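## Task

A lot number is marked on the shelf edge directly beneath each yellow sponge. Any yellow sponge whose lot number occurs two or more times across the storeroom must end up on the desk, lying fully on it with nothing overhanging the desk's edge. Every yellow sponge whose lot number is unique stays on the shelf it started on. The task fails if the robot topples or is left leaning.

## Robot and tools

ROBOT. A TidyBot++: a mobile base (0.54 m long, 0.50 m wide, 0.38 m tall) on four driven casters, carrying a single seven-joint arm with a two-finger gripper. The shoulder sits 0.12 m ahead of the base centre and 0.68 m above the floor. Two cameras: base_camera on the base and wrist_camera, which looks along the hand. The arm begins folded with the hand aimed down; folded, the hand reaches about 0.08 m past the base's front and the elbow rises to about 1.15 m.

FRAMES. Base frame, in metres: origin on the floor below the base centre, x ahead, y to the left, z up. hand_pose and hand_target are reported in it, as the point between the finger pads; the hand's own z runs out along the fingers and its y is the closing direction. Odometry frame is the base frame as it was when the scene began; base_odometry counts wheel rotation only (slip looks like travel), with heading in rad, left positive, -3.142 to 3.142. base_tilt is in degrees, forward and right lean positive.

move. One action per call, built from any of base, joints, target, plus optional speeds; all parts start together.
- base: an object of relative offsets from where the base is when the command starts, along its own axes. translate_m: metres, forward positive, -2 to 2. strafe_m: metres, left positive, -2 to 2. rotate_rad: radians, counter-clockwise (left) positive, -6.3 to 6.3.
- joints: absolute targets keyed by name, radians. joint_1_rad any angle (turns the arm about vertical; positive is clockwise from above, opposite to heading). joint_2_rad -2.249 to 2.249 (shoulder, 0 = upright). joint_3_rad any angle. joint_4_rad -2.579 to 2.579 (elbow, 0 = straight). joint_5_rad any angle. joint_6_rad -2.099 to 2.099 (wrist). joint_7_rad any angle (hand roll). gripper_pos 0 (open, about 85 mm gap) to 1 (closed); gap is roughly 85 x (1 - gripper_pos) mm. Unbounded joints go the short way, so step less than half a turn at a time.
- target: one list of seven numbers, an absolute hand pose in the base frame: x, y, z in metres, then quaternion qw, qx, qy, qz. With target, joints may contain only gripper_pos.
- speeds: per-action caps. translate_m and strafe_m 0.05 to 0.5 m/s (give only one when both are used); rotate_rad 0.1 to 1.57 rad/s.
- cameras: list from base_camera, wrist_camera, all; omitted means all, [] means none.
- blocking: true/omitted waits until everything rests; false returns in about 0.5 s while motion continues.
An empty move simply reports state and images. An unknown key makes a call invalid; an out-of-range value gets it refused, and a refusal or an unplanned stop cancels the rest of that reply's move, wait and finished_scene calls.

OTHER TOOLS. wait(seconds 0 to 10, cameras). stop(cameras) brakes all running motions. zoom_image(camera, region [x0, y0, x1, y1] in pixels from the top-left, at most 504 x 504) enlarges part of the latest image; useful for reading lot numbers. read_manual(section "licences") only returns licence text. finished_scene(scene 1 or 2) ends the scene irreversibly; scene 1 is practice and may be skipped.

RESULTS. The move line reads done or the worst status. base_status, joint_status, hand_status give per-motion outcomes: moving, done, off_target (resting away from target, may still push), stopped, contact_stop, time_out, not_followed, torque_fault, limit_stop_at_motor_heat. "joint command not followed" with "cause:" means a self-collision check withheld the targets; "pose unreachable" means a target was withheld. on_its_own lists unrequested robot behaviour. motor_effort is percent of maximum, with peak in brackets. pictures names the image order. earlier move shows a non-blocking move's progress. ARM HIT, MOTOR HOT, OVER-TEMPERATURE FAULT warn of trouble; Motor temperatures lists one value per arm joint.

PRACTICAL NOTES. Hand targets usually land within about 3 cm; to correct, shift the last target by (wanted minus measured). To hold still after a target, resend hand_target, not hand_pose. Carried loads make the arm sag. A pointing-down hand reaches at most about 0.94 m high, only near the base. Unreachable poses wander up to 10 s then time_out. Nothing prevents the arm hitting the base or furniture, and it keeps pressing.

AVOID. Dropping or releasing moving objects, slamming, hard pushes, squeezing a grip on something still resting, swinging loads fast. Do not drive or turn while the raised arm is caught on something, and avoid reaching far out or sweeping sideways while stretched: the robot can tip. Torque sensor limits: 104.5 N m for joint_1 to joint_4, 51.3 N m for joint_5 to joint_7; exceeding one freezes the arm 10 s. Long holds or stretched poses heat motors; at 75 °C the arm sinks. Objects may be nudged briefly by outside tugs.

Each tool is called after ">>>" in YAML: its name, and indented under it one key for each argument.

## Session

I'll start by reading the robot's state and camera images.

>>> move:

Scene clock: 0.00 s.
Motor temperatures (°C): [39 35 32 38 40 38 43]
base_odometry: x=+0.000 y=+0.000 heading=+0.000
base_tilt: forward=-0.3 right=+0.6
base_status: not commanded
joint_positions: joint_1_rad=+0.012 joint_2_rad=-0.306 joint_3_rad=+3.096 joint_4_rad=-2.512 joint_5_rad=+0.033 joint_6_rad=-0.826 joint_7_rad=+1.612 gripper_pos=+0.000
joint_status: not commanded
motor_effort: joint_1_rad=+0 joint_2_rad=-3 joint_3_rad=+1 joint_4_rad=+16 joint_5_rad=+1 joint_6_rad=+2 joint_7_rad=+0
hand_pose: x=+0.2791 y=-0.0027 z=+0.5871 quat_wxyz=(+0.020, +0.997, +0.047, +0.055) (m; base frame)
hand_target: x=+0.2786 y=-0.0027 z=+0.5868 quat_wxyz=(+0.020, +0.997, +0.047, +0.054) (m; base frame)
hand_status: not commanded
pictures: base_camera, wrist_camera
Images, in order (width x height): base_camera 644x364, wrist_camera 644x476.

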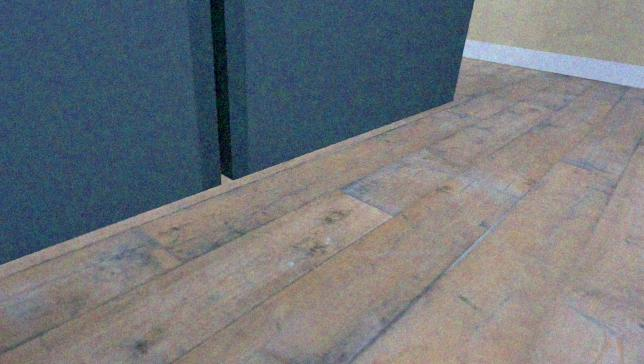

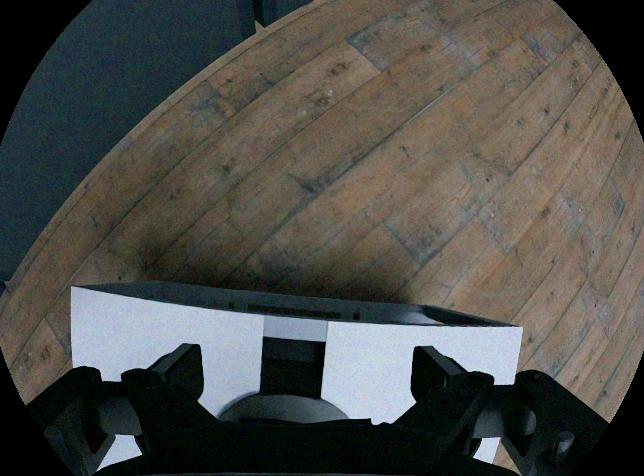

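>>> move:
  joints: {"joint_1_rad": 0.0, "joint_2_rad": -0.8, "joint_3_rad": 3.1416, "joint_4_rad": -1.9, "joint_5_rad": 0.0, "joint_6_rad": -0.4, "joint_7_rad": 1.5708}

Scene clock: 2.70 s.
Motor temperatures (°C): [39 35 32 38 40 38 43]
move: done
base_odometry: x=+0.000 y=+0.000 heading=+0.000
base_tilt: forward=-0.4 right=+0.6
base_status: not commanded
joint_positions: joint_1_rad=+0.012 joint_2_rad=-0.790 joint_3_rad=+3.124 joint_4_rad=-1.915 joint_5_rad=+0.033 joint_6_rad=-0.464 joint_7_rad=+1.611 gripper_pos=+0.000
joint_status: all done
motor_effort: joint_1_rad=-1(2) joint_2_rad=+6(8) joint_3_rad=+1(2) joint_4_rad=+22(22) joint_5_rad=+1(2) joint_6_rad=+9(9) joint_7_rad=+0(1)
hand_pose: x=+0.4148 y=+0.0022 z=+1.1080 quat_wxyz=(+0.034, +0.713, +0.024, +0.700) (m; base frame)
hand_target: x=+0.4078 y=+0.0013 z=+1.1396 quat_wxyz=(+0.000, +0.682, +0.000, +0.732) (m; base frame)
hand_status: not commanded
pictures: base_camera, wrist_camera
Images, in order (width x height): base_camera 644x364, wrist_camera 644x476.

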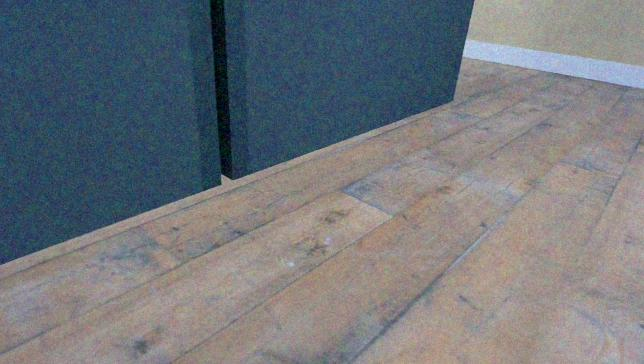

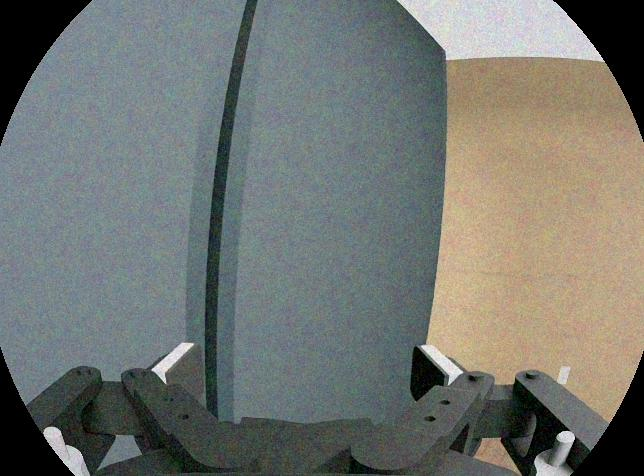

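>>> move:
  joints: {"joint_1_rad": 0.9, "joint_6_rad": -0.45}
  cameras: ["wrist_camera"]

>>> move:
  joints: {"joint_1_rad": 1.8}
  cameras: ["wrist_camera"]

Scene clock: 5.57 s.
Motor temperatures (°C): [39 35 32 38 40 38 43]
move: done
base_odometry: x=+0.000 y=+0.000 heading=+0.000
base_tilt: forward=-0.4 right=+0.6
base_status: not commanded
joint_positions: joint_1_rad=+0.881 joint_2_rad=-0.790 joint_3_rad=+3.126 joint_4_rad=-1.915 joint_5_rad=+0.033 joint_6_rad=-0.461 joint_7_rad=+1.611 gripper_pos=+0.000
joint_status: all done
motor_effort: joint_1_rad=+0(2) joint_2_rad=+6(7) joint_3_rad=+1(2) joint_4_rad=+21(22) joint_5_rad=+1(1) joint_6_rad=+8(10) joint_7_rad=+0(1)
hand_pose: x=+0.3109 y=-0.2251 z=+1.1088 quat_wxyz=(+0.326, +0.656, -0.278, +0.621) (m; base frame)
hand_target: x=+0.3000 y=-0.2260 z=+1.1240 quat_wxyz=(+0.311, +0.630, -0.304, +0.643) (m; base frame)
hand_status: not commanded
pictures: wrist_camera
Images, in order (width x height): wrist_camera 644x476.

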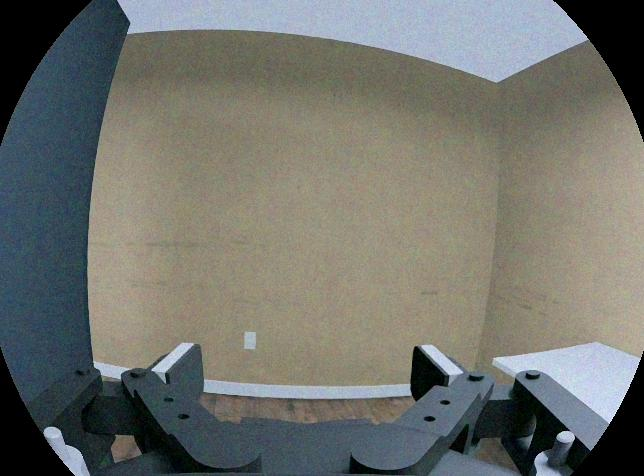

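Scene clock: 7.73 s.
Motor temperatures (°C): [39 35 32 38 40 38 43]
move: done
base_odometry: x=+0.000 y=+0.000 heading=+0.000
base_tilt: forward=-0.3 right=+0.6
base_status: not commanded
joint_positions: joint_1_rad=+1.781 joint_2_rad=-0.790 joint_3_rad=+3.126 joint_4_rad=-1.915 joint_5_rad=+0.033 joint_6_rad=-0.461 joint_7_rad=+1.611 gripper_pos=+0.000
joint_status: all done
motor_effort: joint_1_rad=+0(2) joint_2_rad=+5(6) joint_3_rad=+1(2) joint_4_rad=+21(22) joint_5_rad=+1(1) joint_6_rad=+9(9) joint_7_rad=+0(1)
hand_pose: x=+0.0616 y=-0.2902 z=+1.1088 quat_wxyz=(+0.564, +0.469, -0.536, +0.418) (m; base frame)
hand_target: x=+0.0545 y=-0.2823 z=+1.1240 quat_wxyz=(+0.560, +0.435, -0.548, +0.444) (m; base frame)
hand_status: not commanded
pictures: wrist_camera
Images, in order (width x height): wrist_camera 644x476.

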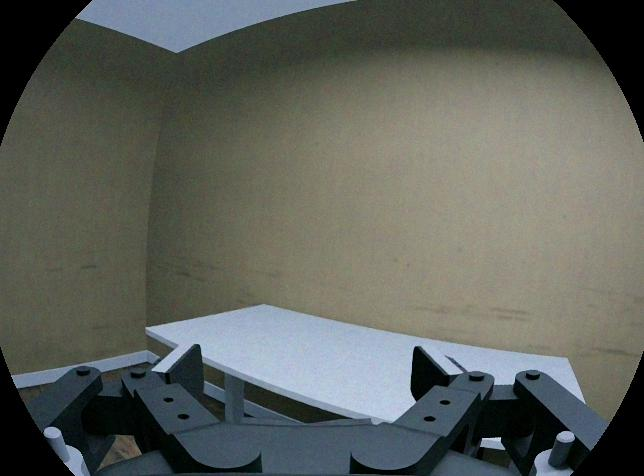

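>>> move:
  joints: {"joint_1_rad": 2.7}
  cameras: ["wrist_camera"]

>>> move:
  joints: {"joint_1_rad": 3.6}
  cameras: ["wrist_camera"]

>>> move:
  joints: {"joint_1_rad": 4.5}
  cameras: ["wrist_camera"]

Scene clock: 10.03 s.
Motor temperatures (°C): [39 35 32 38 40 38 43]
move: done
base_odometry: x=+0.000 y=+0.000 heading=+0.000
base_tilt: forward=-0.3 right=+0.6
base_status: not commanded
joint_positions: joint_1_rad=+2.681 joint_2_rad=-0.790 joint_3_rad=+3.127 joint_4_rad=-1.915 joint_5_rad=+0.033 joint_6_rad=-0.461 joint_7_rad=+1.611 gripper_pos=+0.000
joint_status: all done
motor_effort: joint_1_rad=+0(2) joint_2_rad=+6(7) joint_3_rad=+1(2) joint_4_rad=+21(22) joint_5_rad=+1(1) joint_6_rad=+9(9) joint_7_rad=+0(1)
hand_pose: x=-0.1441 y=-0.1352 z=+1.1088 quat_wxyz=(+0.690, +0.189, -0.687, +0.131) (m; base frame)
hand_target: x=-0.1422 y=-0.1250 z=+1.1240 quat_wxyz=(+0.697, +0.153, -0.683, +0.156) (m; base frame)
hand_status: not commanded
pictures: wrist_camera
Images, in order (width x height): wrist_camera 644x476.

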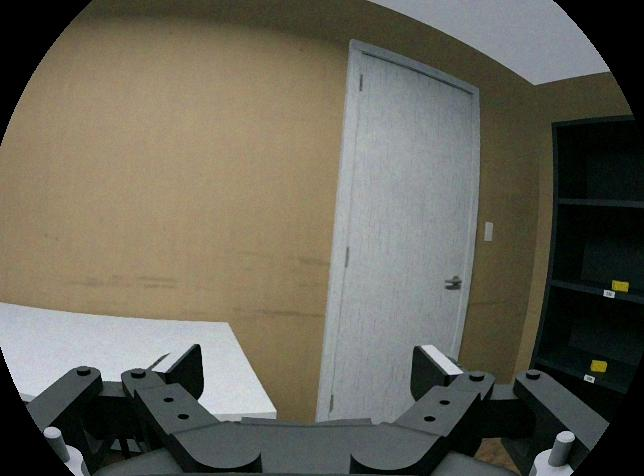

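Scene clock: 12.20 s.
Motor temperatures (°C): [39 35 32 38 40 38 43]
move: done
base_odometry: x=+0.000 y=+0.000 heading=+0.000
base_tilt: forward=-0.4 right=+0.6
base_status: not commanded
joint_positions: joint_1_rad=+3.581 joint_2_rad=-0.790 joint_3_rad=+3.127 joint_4_rad=-1.915 joint_5_rad=+0.033 joint_6_rad=-0.461 joint_7_rad=+1.611 gripper_pos=+0.000
joint_status: all done
motor_effort: joint_1_rad=-1(2) joint_2_rad=+6(6) joint_3_rad=+1(2) joint_4_rad=+21(22) joint_5_rad=+1(1) joint_6_rad=+9(9) joint_7_rad=+0(1)
hand_pose: x=-0.1504 y=+0.1222 z=+1.1089 quat_wxyz=(+0.678, -0.129, -0.701, -0.182) (m; base frame)
hand_target: x=-0.1413 y=+0.1269 z=+1.1240 quat_wxyz=(+0.696, -0.159, -0.681, -0.162) (m; base frame)
hand_status: not commanded
pictures: wrist_camera
Images, in order (width x height): wrist_camera 644x476.

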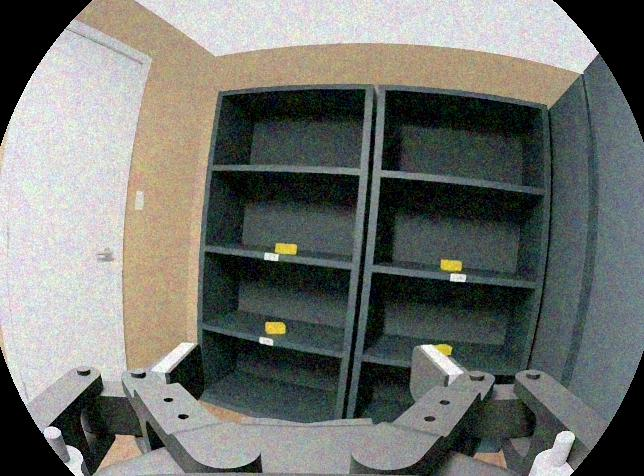

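Scene clock: 14.37 s.
Motor temperatures (°C): [39 35 32 38 40 38 43]
move: done
base_odometry: x=+0.000 y=+0.000 heading=+0.000
base_tilt: forward=-0.3 right=+0.6
base_status: not commanded
joint_positions: joint_1_rad=+4.481 joint_2_rad=-0.790 joint_3_rad=+3.127 joint_4_rad=-1.915 joint_5_rad=+0.033 joint_6_rad=-0.461 joint_7_rad=+1.611 gripper_pos=+0.000
joint_status: all done
motor_effort: joint_1_rad=-1(2) joint_2_rad=+5(6) joint_3_rad=+1(1) joint_4_rad=+21(22) joint_5_rad=+1(1) joint_6_rad=+8(9) joint_7_rad=+0(1)
hand_pose: x=+0.0473 y=+0.2870 z=+1.1089 quat_wxyz=(+0.531, -0.421, -0.575, -0.459) (m; base frame)
hand_target: x=+0.0566 y=+0.2828 z=+1.1240 quat_wxyz=(+0.556, -0.440, -0.544, -0.449) (m; base frame)
hand_status: not commanded
pictures: wrist_camera
Images, in order (width x height): wrist_camera 644x476.

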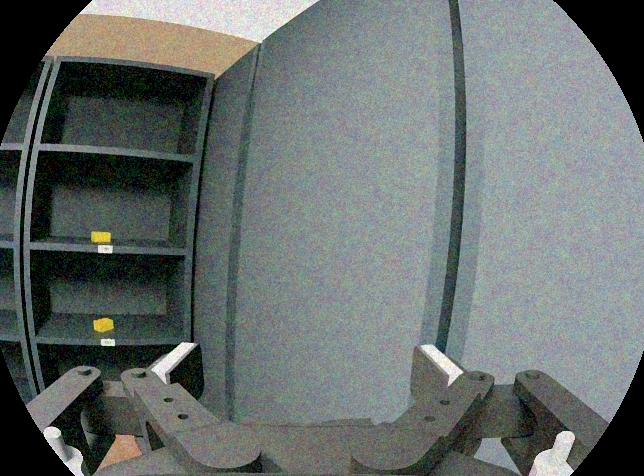

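>>> zoom_image:
  camera: "wrist_camera"
  region: [70, 215, 140, 355]

>>> move:
  joints: {"joint_1_rad": 3.75}
  cameras: ["wrist_camera"]

>>> zoom_image:
  camera: "wrist_camera"
  region: [180, 220, 260, 360]

>>> zoom_image:
  camera: "wrist_camera"
  region: [340, 220, 480, 360]

Scaled by 3.600.

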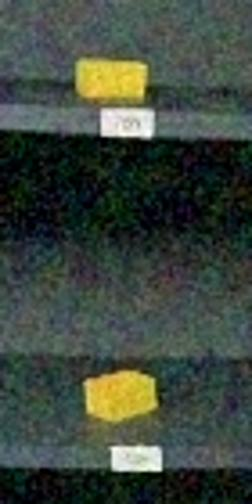

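Scene clock: 16.73 s.
Motor temperatures (°C): [39 35 32 38 40 38 43]
move: done
base_odometry: x=+0.000 y=+0.000 heading=+0.000
base_tilt: forward=-0.3 right=+0.6
base_status: not commanded
joint_positions: joint_1_rad=+3.769 joint_2_rad=-0.790 joint_3_rad=+3.127 joint_4_rad=-1.915 joint_5_rad=+0.033 joint_6_rad=-0.461 joint_7_rad=+1.611 gripper_pos=+0.000
joint_status: all done
motor_effort: joint_1_rad=+0(2) joint_2_rad=+6(6) joint_3_rad=+1(1) joint_4_rad=+21(22) joint_5_rad=+1(1) joint_6_rad=+9(10) joint_7_rad=+0(1)
hand_pose: x=-0.1230 y=+0.1702 z=+1.1089 quat_wxyz=(+0.658, -0.194, -0.685, -0.245) (m; base frame)
hand_target: x=-0.1194 y=+0.1644 z=+1.1240 quat_wxyz=(+0.682, -0.210, -0.668, -0.214) (m; base frame)
hand_status: not commanded
pictures: wrist_camera
Images, in order (width x height): wrist_camera 644x476.

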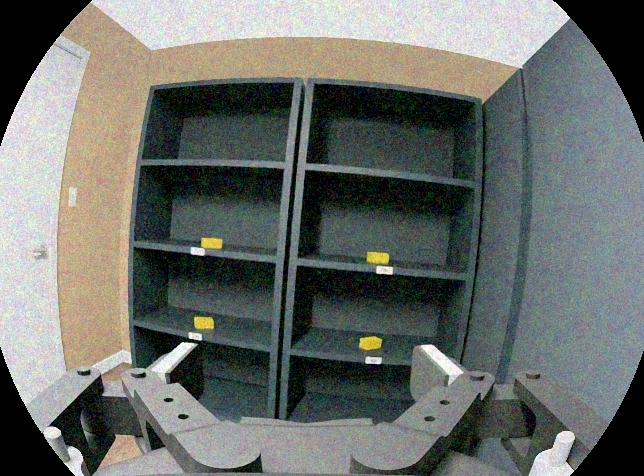

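Scaled by 3.600.

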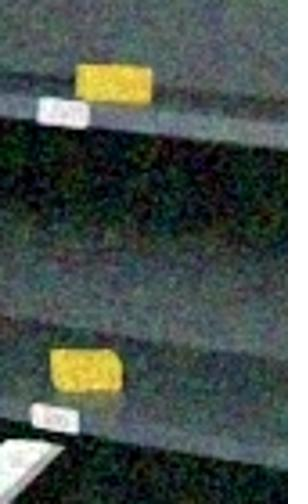

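Scaled by 3.600.

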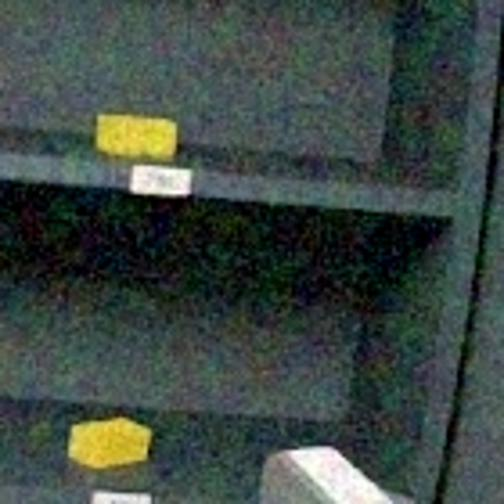

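>>> move:
  base: {"rotate_rad": 2.26}
  joints: {"joint_1_rad": 0.0}

Scene clock: 21.00 s.
Motor temperatures (°C): [39 35 32 38 40 38 43]
move: done
base_odometry: x=+0.000 y=+0.000 heading=+2.259
base_tilt: forward=-0.4 right=+0.6
base_status: done
joint_positions: joint_1_rad=+6.265 joint_2_rad=-0.790 joint_3_rad=+3.128 joint_4_rad=-1.915 joint_5_rad=+0.033 joint_6_rad=-0.461 joint_7_rad=+1.611 gripper_pos=+0.000
joint_status: all done
motor_effort: joint_1_rad=+0(2) joint_2_rad=+5(7) joint_3_rad=+1(2) joint_4_rad=+21(22) joint_5_rad=+1(1) joint_6_rad=+8(10) joint_7_rad=-1(1)
hand_pose: x=+0.4147 y=+0.0094 z=+1.1089 quat_wxyz=(-0.024, -0.712, -0.033, -0.701) (m; base frame)
hand_target: x=+0.4086 y=+0.0013 z=+1.1240 quat_wxyz=(+0.000, -0.700, +0.000, -0.714) (m; base frame)
hand_status: not commanded
pictures: base_camera, wrist_camera
Images, in order (width x height): base_camera 644x364, wrist_camera 644x476.

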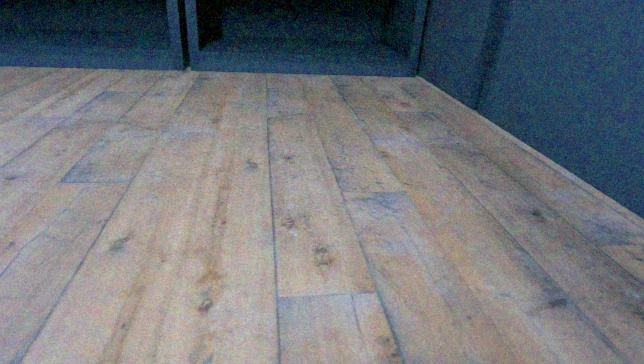

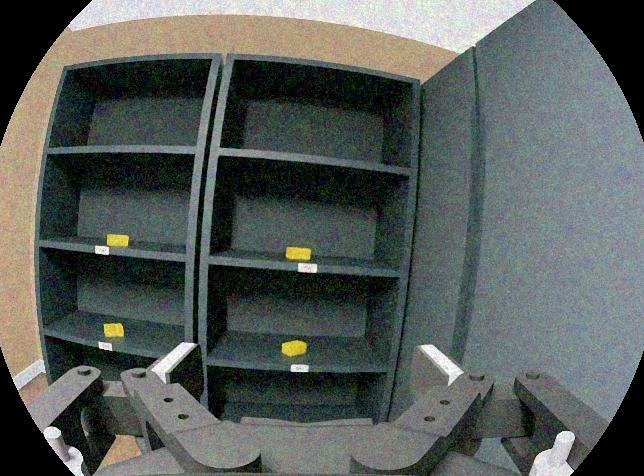

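>>> move:
  base: {"translate_m": 0.7, "strafe_m": 0.25, "rotate_rad": -0.07}

Scene clock: 25.17 s.
Motor temperatures (°C): [39 35 32 38 40 38 42]
move: done
base_odometry: x=-0.638 y=+0.382 heading=+2.189
base_tilt: forward=-0.3 right=+0.6
base_status: done
joint_positions: joint_1_rad=+6.268 joint_2_rad=-0.796 joint_3_rad=+3.130 joint_4_rad=-1.914 joint_5_rad=+0.033 joint_6_rad=-0.461 joint_7_rad=+1.611 gripper_pos=+0.000
joint_status: not commanded
motor_effort: joint_1_rad=+0(1) joint_2_rad=+7(10) joint_3_rad=+1(2) joint_4_rad=+21(22) joint_5_rad=+1(1) joint_6_rad=+8(9) joint_7_rad=+0(1)
hand_pose: x=+0.4122 y=+0.0069 z=+1.1109 quat_wxyz=(-0.025, -0.709, -0.031, -0.704) (m; base frame)
hand_target: x=+0.4086 y=+0.0013 z=+1.1240 quat_wxyz=(+0.000, -0.700, +0.000, -0.714) (m; base frame)
hand_status: not commanded
pictures: base_camera, wrist_camera
Images, in order (width x height): base_camera 644x364, wrist_camera 644x476.

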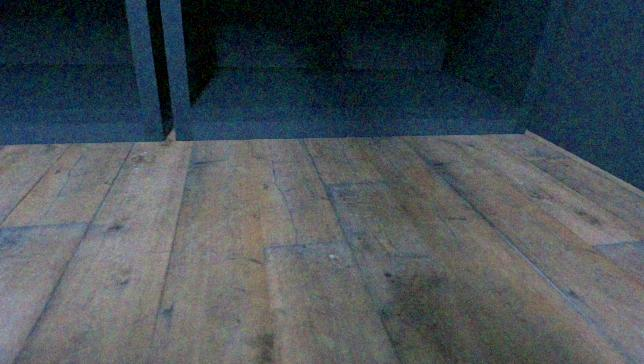

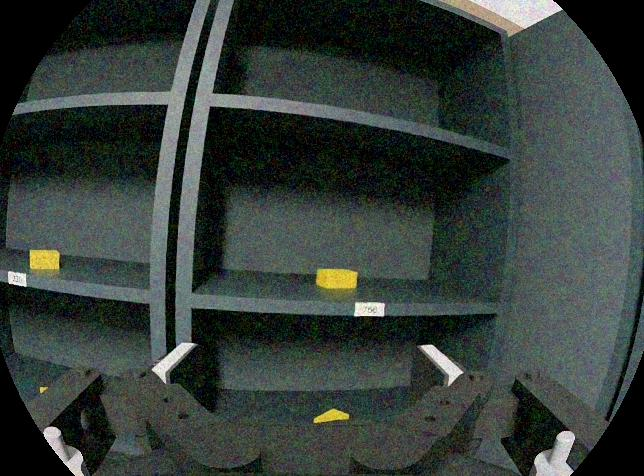

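>>> zoom_image:
  camera: "wrist_camera"
  region: [0, 230, 100, 300]

>>> zoom_image:
  camera: "wrist_camera"
  region: [310, 250, 410, 330]

Scaled by 5.040.

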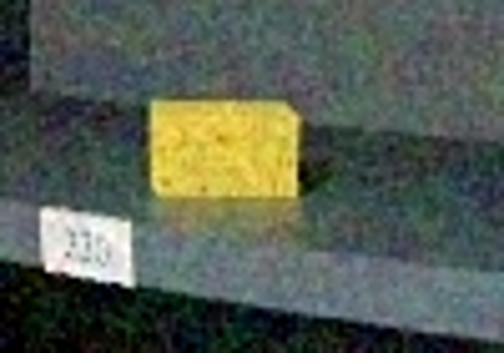

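Scaled by 5.040.

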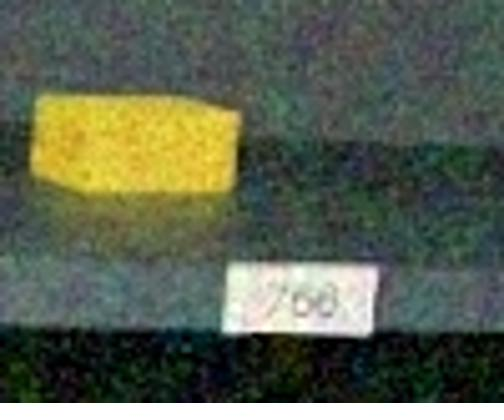

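>>> move:
  base: {"translate_m": 0.2, "strafe_m": -0.05}
  joints: {"joint_2_rad": -0.8, "joint_4_rad": -2.1, "joint_6_rad": -0.55}
  cameras: ["wrist_camera"]

>>> zoom_image:
  camera: "wrist_camera"
  region: [270, 220, 450, 350]

Scene clock: 27.50 s.
Motor temperatures (°C): [39 35 31 38 40 38 42]
move: done
base_odometry: x=-0.713 y=+0.574 heading=+2.189
base_tilt: forward=-0.3 right=+0.6
base_status: done
joint_positions: joint_1_rad=+6.268 joint_2_rad=-0.791 joint_3_rad=+3.130 joint_4_rad=-2.079 joint_5_rad=+0.033 joint_6_rad=-0.502 joint_7_rad=+1.611 gripper_pos=+0.000
joint_status: all done
motor_effort: joint_1_rad=+0(1) joint_2_rad=+4(9) joint_3_rad=+1(2) joint_4_rad=+22(25) joint_5_rad=+1(1) joint_6_rad=+9(10) joint_7_rad=+0(1)
hand_pose: x=+0.4254 y=+0.0059 z=+0.9977 quat_wxyz=(-0.024, -0.779, -0.034, -0.625) (m; base frame)
hand_target: x=+0.4193 y=+0.0013 z=+0.9732 quat_wxyz=(+0.000, -0.799, +0.000, -0.602) (m; base frame)
hand_status: not commanded
pictures: wrist_camera
Images, in order (width x height): wrist_camera 644x476.

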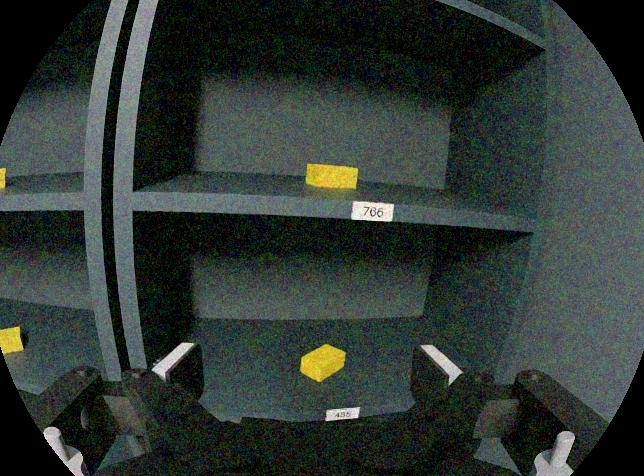

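Scaled by 2.800.

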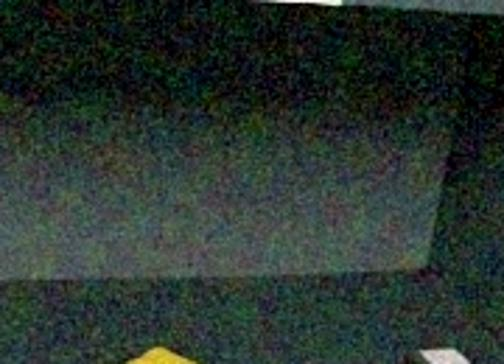

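>>> zoom_image:
  camera: "wrist_camera"
  region: [340, 190, 410, 230]

>>> zoom_image:
  camera: "wrist_camera"
  region: [310, 395, 380, 430]

Scaled by 7.200.

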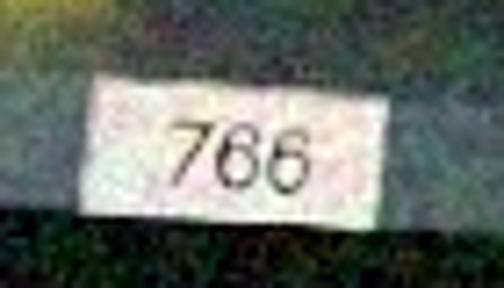

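Scaled by 7.200.

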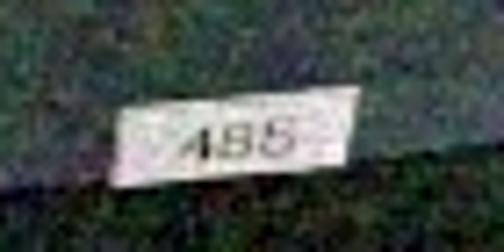

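>>> move:
  base: {"strafe_m": 0.65}
  cameras: ["wrist_camera"]

Scene clock: 30.30 s.
Motor temperatures (°C): [39 35 31 38 40 38 42]
move: done
base_odometry: x=-1.243 y=+0.197 heading=+2.189
base_tilt: forward=-0.4 right=+0.6
base_status: done
joint_positions: joint_1_rad=+6.269 joint_2_rad=-0.791 joint_3_rad=+3.134 joint_4_rad=-2.079 joint_5_rad=+0.033 joint_6_rad=-0.502 joint_7_rad=+1.611 gripper_pos=+0.000
joint_status: not commanded
motor_effort: joint_1_rad=-1(1) joint_2_rad=+5(5) joint_3_rad=+1(3) joint_4_rad=+21(23) joint_5_rad=+1(1) joint_6_rad=+9(9) joint_7_rad=+0(1)
hand_pose: x=+0.4254 y=+0.0043 z=+0.9978 quat_wxyz=(-0.024, -0.779, -0.032, -0.625) (m; base frame)
hand_target: x=+0.4193 y=+0.0013 z=+0.9732 quat_wxyz=(+0.000, -0.799, +0.000, -0.602) (m; base frame)
hand_status: not commanded
pictures: wrist_camera
Images, in order (width x height): wrist_camera 644x476.

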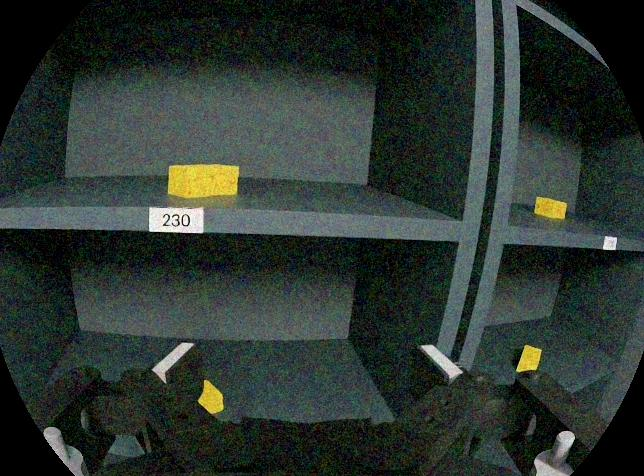

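>>> move:
  joints: {"joint_6_rad": -0.95}
  cameras: ["wrist_camera"]

Scene clock: 31.63 s.
Motor temperatures (°C): [38 35 31 38 40 38 42]
move: done
base_odometry: x=-1.243 y=+0.197 heading=+2.189
base_tilt: forward=-0.4 right=+0.6
base_status: not commanded
joint_positions: joint_1_rad=+6.269 joint_2_rad=-0.791 joint_3_rad=+3.134 joint_4_rad=-2.084 joint_5_rad=+0.033 joint_6_rad=-0.897 joint_7_rad=+1.611 gripper_pos=+0.000
joint_status: all done
motor_effort: joint_1_rad=-1(1) joint_2_rad=+6(6) joint_3_rad=+1(1) joint_4_rad=+21(23) joint_5_rad=+1(1) joint_6_rad=+7(9) joint_7_rad=+0(1)
hand_pose: x=+0.3755 y=-0.0005 z=+0.8830 quat_wxyz=(-0.024, -0.888, -0.031, -0.457) (m; base frame)
hand_target: x=+0.3623 y=+0.0013 z=+0.8635 quat_wxyz=(+0.000, -0.902, +0.000, -0.431) (m; base frame)
hand_status: not commanded
pictures: wrist_camera
Images, in order (width x height): wrist_camera 644x476.

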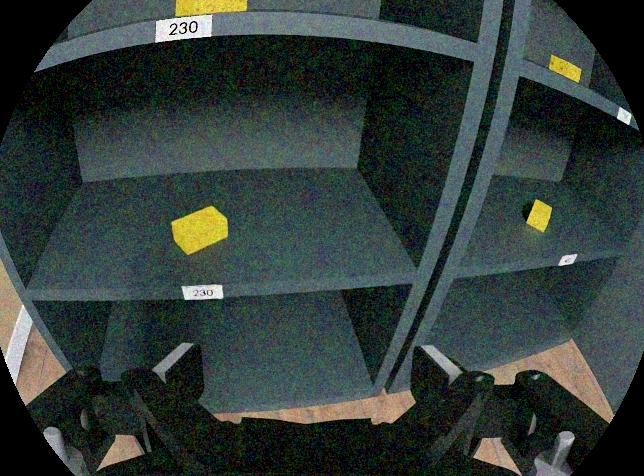

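>>> zoom_image:
  camera: "wrist_camera"
  region: [140, 190, 260, 310]

>>> zoom_image:
  camera: "wrist_camera"
  region: [510, 180, 600, 280]

Scaled by 4.200.

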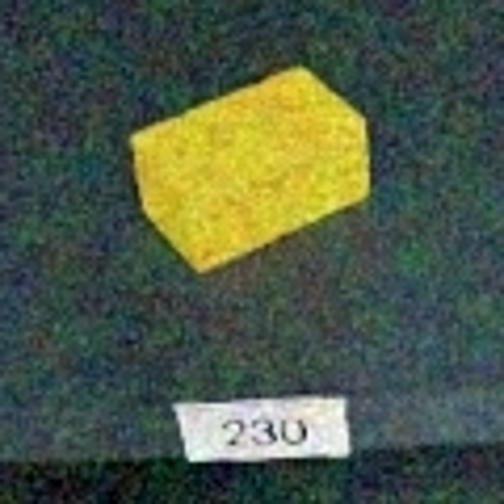

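Scaled by 5.040.

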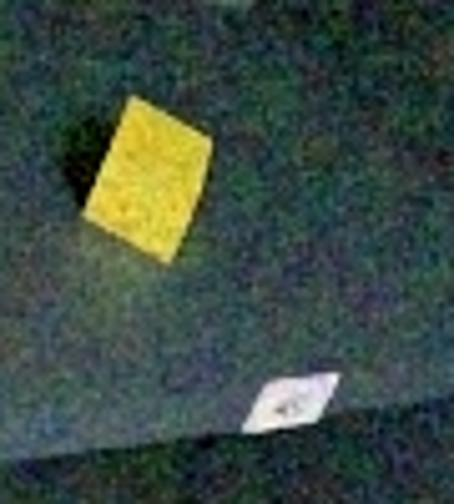

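>>> move:
  base: {"translate_m": -0.7, "strafe_m": -0.85}
  joints: {"joint_2_rad": -0.8, "joint_4_rad": -1.95, "joint_6_rad": -0.5}
  cameras: ["wrist_camera"]

>>> move:
  base: {"rotate_rad": -3.03}

Scene clock: 36.87 s.
Motor temperatures (°C): [38 35 31 38 40 38 42]
move: done
base_odometry: x=-0.144 y=+0.119 heading=+2.188
base_tilt: forward=-0.4 right=+0.6
base_status: done
joint_positions: joint_1_rad=+6.269 joint_2_rad=-0.791 joint_3_rad=+3.134 joint_4_rad=-1.957 joint_5_rad=+0.033 joint_6_rad=-0.557 joint_7_rad=+1.611 gripper_pos=+0.000
joint_status: all done
motor_effort: joint_1_rad=+0(1) joint_2_rad=+5(7) joint_3_rad=+1(2) joint_4_rad=+21(24) joint_5_rad=+1(2) joint_6_rad=+9(10) joint_7_rad=+0(1)
hand_pose: x=+0.4162 y=+0.0037 z=+1.0543 quat_wxyz=(-0.025, -0.758, -0.030, -0.651) (m; base frame)
hand_target: x=+0.4144 y=+0.0013 z=+1.0787 quat_wxyz=(+0.000, -0.735, +0.000, -0.679) (m; base frame)
hand_status: not commanded
pictures: wrist_camera
Images, in order (width x height): wrist_camera 644x476.

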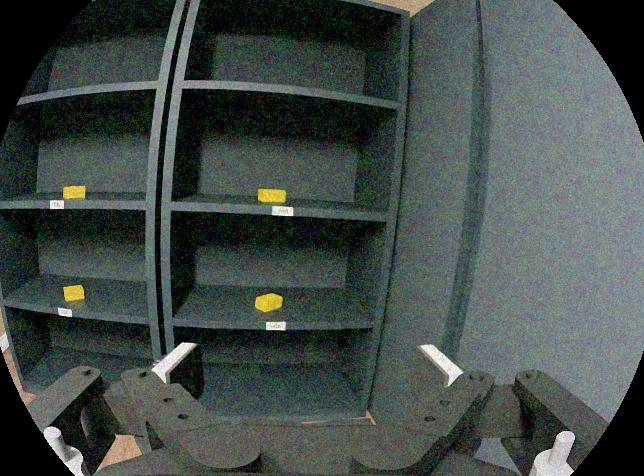

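Scene clock: 40.17 s.
Motor temperatures (°C): [38 35 31 38 40 38 42]
move: done
base_odometry: x=-0.144 y=+0.119 heading=-0.841
base_tilt: forward=-0.4 right=+0.6
base_status: done
joint_positions: joint_1_rad=+6.269 joint_2_rad=-0.791 joint_3_rad=+3.134 joint_4_rad=-1.957 joint_5_rad=+0.033 joint_6_rad=-0.557 joint_7_rad=+1.611 gripper_pos=+0.000
joint_status: not commanded
motor_effort: joint_1_rad=+0(1) joint_2_rad=+5(7) joint_3_rad=+1(2) joint_4_rad=+21(23) joint_5_rad=+1(1) joint_6_rad=+9(9) joint_7_rad=+0(1)
hand_pose: x=+0.4162 y=+0.0036 z=+1.0543 quat_wxyz=(-0.025, -0.758, -0.029, -0.651) (m; base frame)
hand_target: x=+0.4144 y=+0.0013 z=+1.0787 quat_wxyz=(+0.000, -0.735, +0.000, -0.679) (m; base frame)
hand_status: not commanded
pictures: base_camera, wrist_camera
Images, in order (width x height): base_camera 644x364, wrist_camera 644x476.

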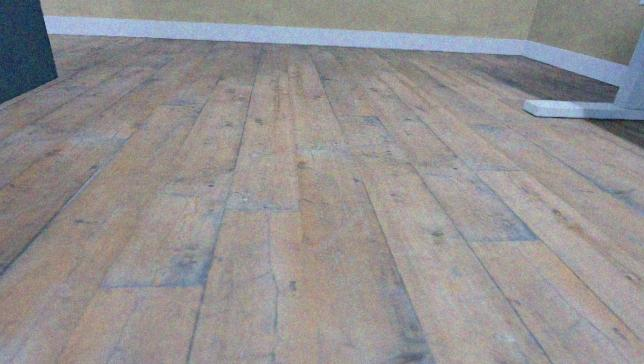

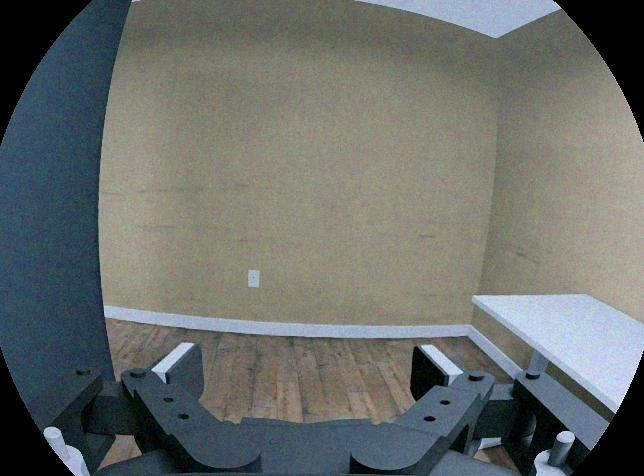

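>>> move:
  base: {"translate_m": 1.95}
  cameras: ["wrist_camera"]

>>> move:
  base: {"rotate_rad": 1.5708}

Scene clock: 45.37 s.
Motor temperatures (°C): [38 35 31 38 40 38 42]
move: done
base_odometry: x=+1.156 y=-1.335 heading=-0.842
base_tilt: forward=-0.3 right=+0.6
base_status: done
joint_positions: joint_1_rad=+6.269 joint_2_rad=-0.794 joint_3_rad=+3.134 joint_4_rad=-1.957 joint_5_rad=+0.033 joint_6_rad=-0.556 joint_7_rad=+1.611 gripper_pos=+0.000
joint_status: not commanded
motor_effort: joint_1_rad=+0(1) joint_2_rad=+6(10) joint_3_rad=+1(1) joint_4_rad=+22(22) joint_5_rad=+1(1) joint_6_rad=+9(9) joint_7_rad=+0(1)
hand_pose: x=+0.4153 y=+0.0036 z=+1.0553 quat_wxyz=(-0.025, -0.757, -0.029, -0.652) (m; base frame)
hand_target: x=+0.4144 y=+0.0013 z=+1.0787 quat_wxyz=(+0.000, -0.735, +0.000, -0.679) (m; base frame)
hand_status: not commanded
pictures: wrist_camera
Images, in order (width x height): wrist_camera 644x476.

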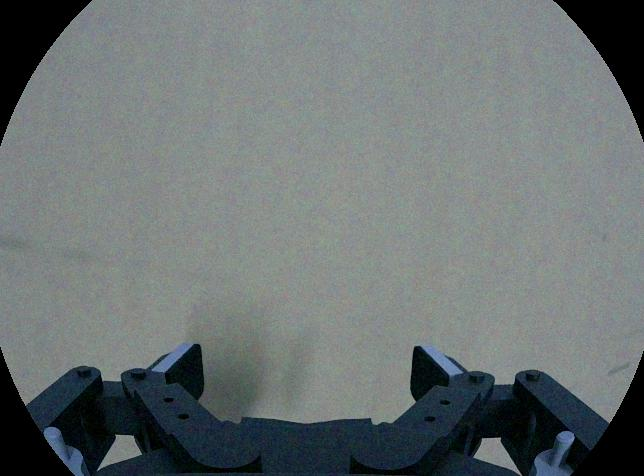

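Scene clock: 47.67 s.
Motor temperatures (°C): [38 35 31 38 40 38 42]
move: done
base_odometry: x=+1.156 y=-1.335 heading=+0.728
base_tilt: forward=-0.3 right=+0.6
base_status: done
joint_positions: joint_1_rad=+6.270 joint_2_rad=-0.794 joint_3_rad=+3.134 joint_4_rad=-1.957 joint_5_rad=+0.033 joint_6_rad=-0.556 joint_7_rad=+1.611 gripper_pos=+0.000
joint_status: not commanded
motor_effort: joint_1_rad=-1(1) joint_2_rad=+5(6) joint_3_rad=+1(2) joint_4_rad=+20(22) joint_5_rad=+1(1) joint_6_rad=+9(9) joint_7_rad=+0(1)
hand_pose: x=+0.4153 y=+0.0033 z=+1.0553 quat_wxyz=(-0.025, -0.757, -0.029, -0.652) (m; base frame)
hand_target: x=+0.4144 y=+0.0013 z=+1.0787 quat_wxyz=(+0.000, -0.735, +0.000, -0.679) (m; base frame)
hand_status: not commanded
pictures: base_camera, wrist_camera
Images, in order (width x height): base_camera 644x364, wrist_camera 644x476.

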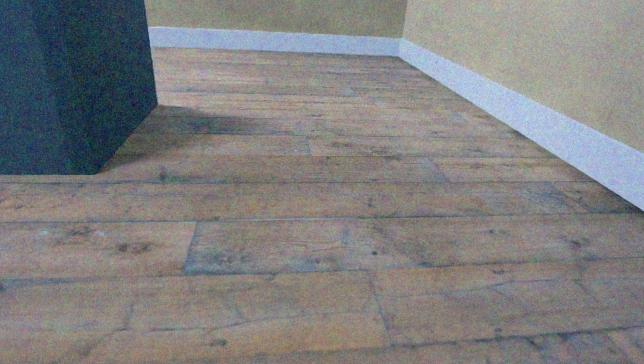

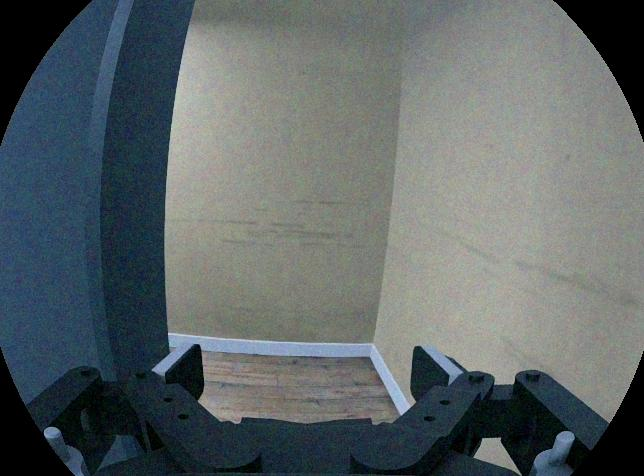

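>>> move:
  base: {"translate_m": 1.7}
  cameras: []

>>> move:
  base: {"rotate_rad": 1.5708}

Scene clock: 52.03 s.
Motor temperatures (°C): [38 35 31 38 40 38 42]
move: done
base_odometry: x=+2.425 y=-0.204 heading=+0.729
base_tilt: forward=-0.3 right=+0.6
base_status: done
joint_positions: joint_1_rad=+6.270 joint_2_rad=-0.794 joint_3_rad=+3.134 joint_4_rad=-1.957 joint_5_rad=+0.033 joint_6_rad=-0.556 joint_7_rad=+1.611 gripper_pos=+0.000
joint_status: not commanded
motor_effort: joint_1_rad=+0(1) joint_2_rad=+5(10) joint_3_rad=+1(1) joint_4_rad=+21(22) joint_5_rad=+1(1) joint_6_rad=+9(10) joint_7_rad=+0(1)
hand_pose: x=+0.4152 y=+0.0033 z=+1.0557 quat_wxyz=(-0.025, -0.757, -0.029, -0.653) (m; base frame)
hand_target: x=+0.4144 y=+0.0013 z=+1.0787 quat_wxyz=(+0.000, -0.735, +0.000, -0.679) (m; base frame)
hand_status: not commanded
pictures: none
No camera images: "cameras" was empty.

Scene clock: 54.33 s.
Motor temperatures (°C): [38 35 31 38 40 38 42]
move: done
base_odometry: x=+2.425 y=-0.204 heading=+2.299
base_tilt: forward=-0.3 right=+0.6
base_status: done
joint_positions: joint_1_rad=+6.270 joint_2_rad=-0.794 joint_3_rad=+3.134 joint_4_rad=-1.957 joint_5_rad=+0.033 joint_6_rad=-0.556 joint_7_rad=+1.611 gripper_pos=+0.000
joint_status: not commanded
motor_effort: joint_1_rad=+0(1) joint_2_rad=+5(6) joint_3_rad=+1(2) joint_4_rad=+21(22) joint_5_rad=+1(1) joint_6_rad=+9(9) joint_7_rad=+0(1)
hand_pose: x=+0.4152 y=+0.0032 z=+1.0557 quat_wxyz=(-0.025, -0.757, -0.029, -0.653) (m; base frame)
hand_target: x=+0.4144 y=+0.0013 z=+1.0787 quat_wxyz=(+0.000, -0.735, +0.000, -0.679) (m; base frame)
hand_status: not commanded
pictures: base_camera, wrist_camera
Images, in order (width x height): base_camera 644x364, wrist_camera 644x476.

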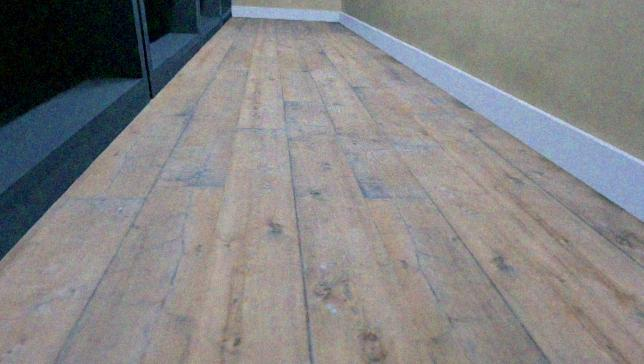

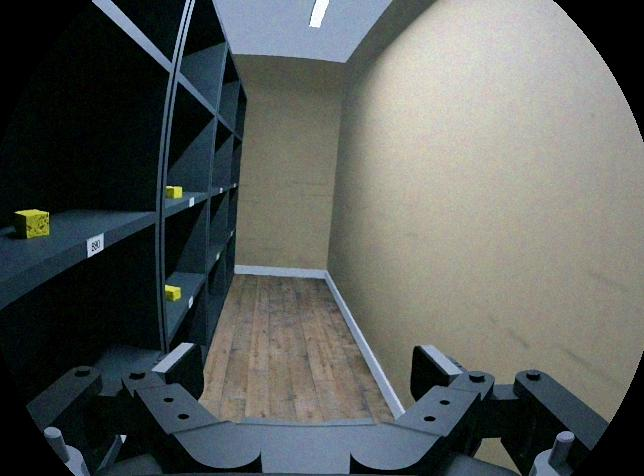

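>>> zoom_image:
  camera: "wrist_camera"
  region: [0, 140, 260, 330]

>>> zoom_image:
  camera: "wrist_camera"
  region: [160, 180, 250, 310]

Scaled by 1.938.

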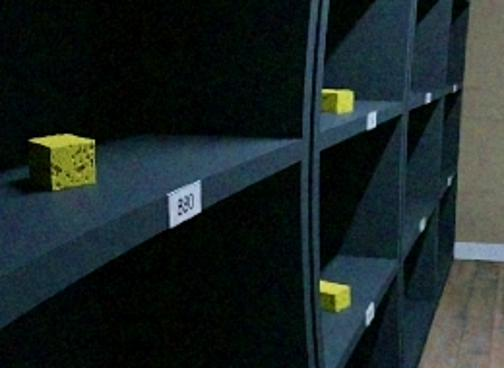

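Scaled by 3.877.

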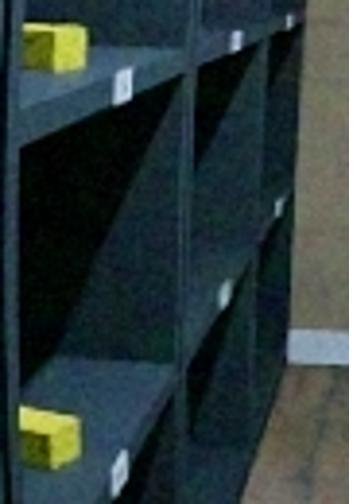

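>>> move:
  base: {"rotate_rad": 0.14, "strafe_m": -0.1}
  joints: {"joint_1_rad": -0.75}

Scene clock: 58.40 s.
Motor temperatures (°C): [38 35 31 38 40 38 42]
move: done
base_odometry: x=+2.500 y=-0.137 heading=+2.440
base_tilt: forward=-0.4 right=+0.6
base_status: done
joint_positions: joint_1_rad=+5.552 joint_2_rad=-0.794 joint_3_rad=+3.137 joint_4_rad=-1.957 joint_5_rad=+0.033 joint_6_rad=-0.556 joint_7_rad=+1.611 gripper_pos=+0.000
joint_status: all done
motor_effort: joint_1_rad=+0(3) joint_2_rad=+5(7) joint_3_rad=+1(3) joint_4_rad=+21(22) joint_5_rad=+1(1) joint_6_rad=+9(9) joint_7_rad=+0(1)
hand_pose: x=+0.3409 y=+0.1963 z=+1.0557 quat_wxyz=(+0.206, -0.699, -0.292, -0.620) (m; base frame)
hand_target: x=+0.3342 y=+0.2024 z=+1.0787 quat_wxyz=(+0.249, -0.684, -0.269, -0.631) (m; base frame)
hand_status: not commanded
pictures: base_camera, wrist_camera
Images, in order (width x height): base_camera 644x364, wrist_camera 644x476.

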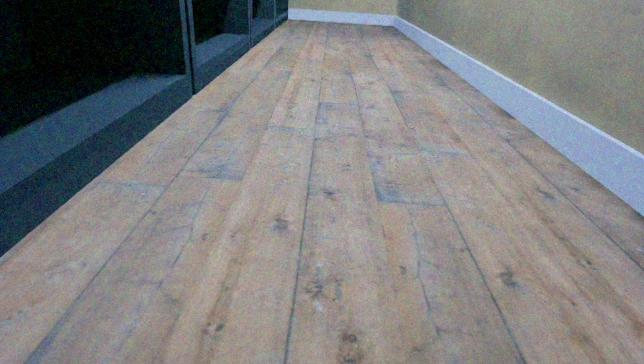

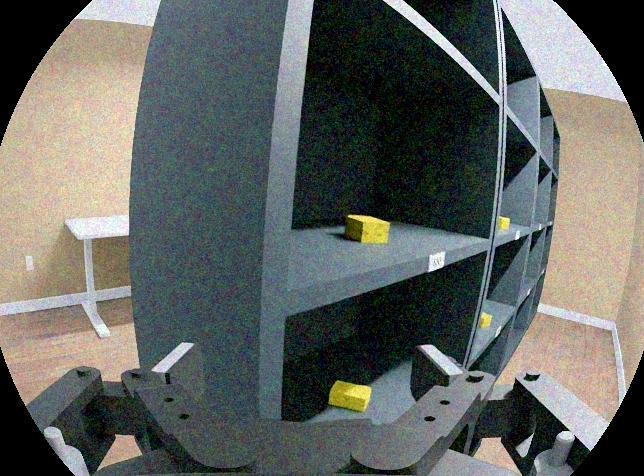

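>>> zoom_image:
  camera: "wrist_camera"
  region: [330, 200, 460, 290]

>>> zoom_image:
  camera: "wrist_camera"
  region: [460, 200, 560, 350]

Scaled by 3.877.

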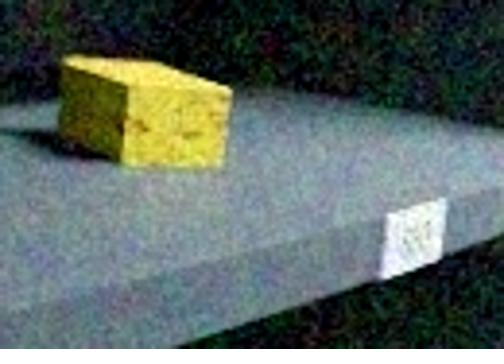

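Scaled by 3.360.

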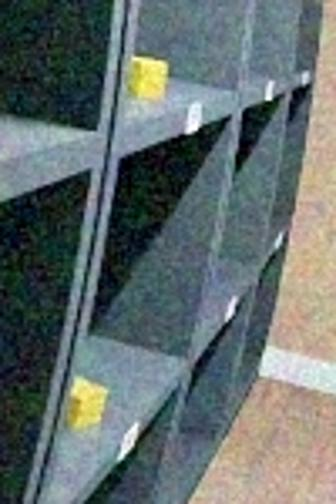

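>>> move:
  base: {"rotate_rad": -0.04, "translate_m": 0.75, "strafe_m": -0.02}
  joints: {"joint_1_rad": -1.57, "joint_2_rad": -0.95, "joint_4_rad": -1.25, "joint_6_rad": -1.8}

Scene clock: 62.10 s.
Motor temperatures (°C): [38 35 31 38 40 38 42]
move: done
base_odometry: x=+1.940 y=+0.363 heading=+2.400
base_tilt: forward=-0.3 right=+0.6
base_status: done
joint_positions: joint_1_rad=+4.724 joint_2_rad=-0.930 joint_3_rad=+3.139 joint_4_rad=-1.271 joint_5_rad=+0.033 joint_6_rad=-1.742 joint_7_rad=+1.611 gripper_pos=+0.000
joint_status: all done
motor_effort: joint_1_rad=+0(2) joint_2_rad=+18(21) joint_3_rad=+1(4) joint_4_rad=+11(22) joint_5_rad=+1(2) joint_6_rad=+8(10) joint_7_rad=+0(1)
hand_pose: x=+0.1274 y=+0.0390 z=+1.0771 quat_wxyz=(+0.338, -0.608, -0.612, -0.375) (m; base frame)
hand_target: x=+0.1177 y=+0.0193 z=+1.0697 quat_wxyz=(+0.352, -0.614, -0.613, -0.352) (m; base frame)
hand_status: not commanded
pictures: base_camera, wrist_camera
Images, in order (width x height): base_camera 644x364, wrist_camera 644x476.

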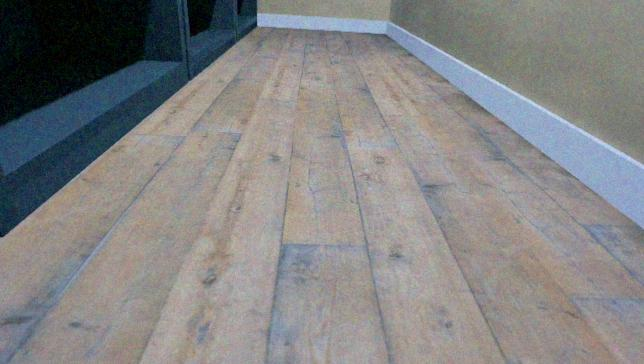

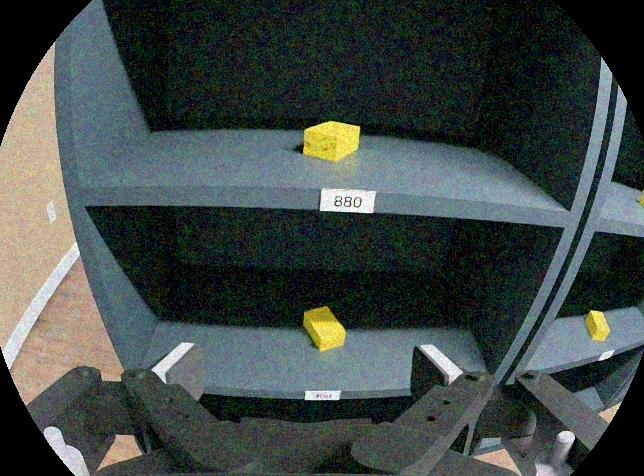

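>>> zoom_image:
  camera: "wrist_camera"
  region: [290, 295, 360, 410]

>>> zoom_image:
  camera: "wrist_camera"
  region: [290, 110, 390, 220]

Scaled by 4.383.

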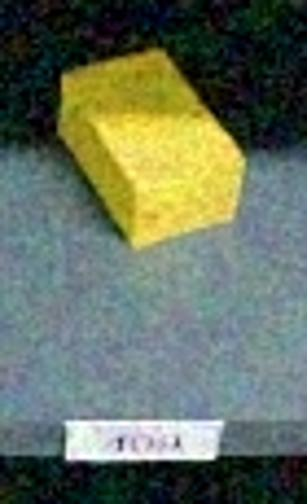

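Scaled by 4.582.

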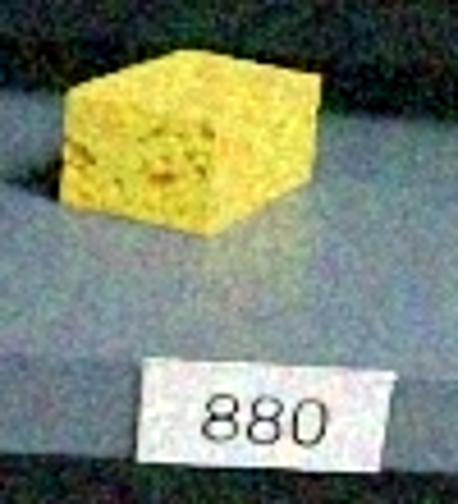

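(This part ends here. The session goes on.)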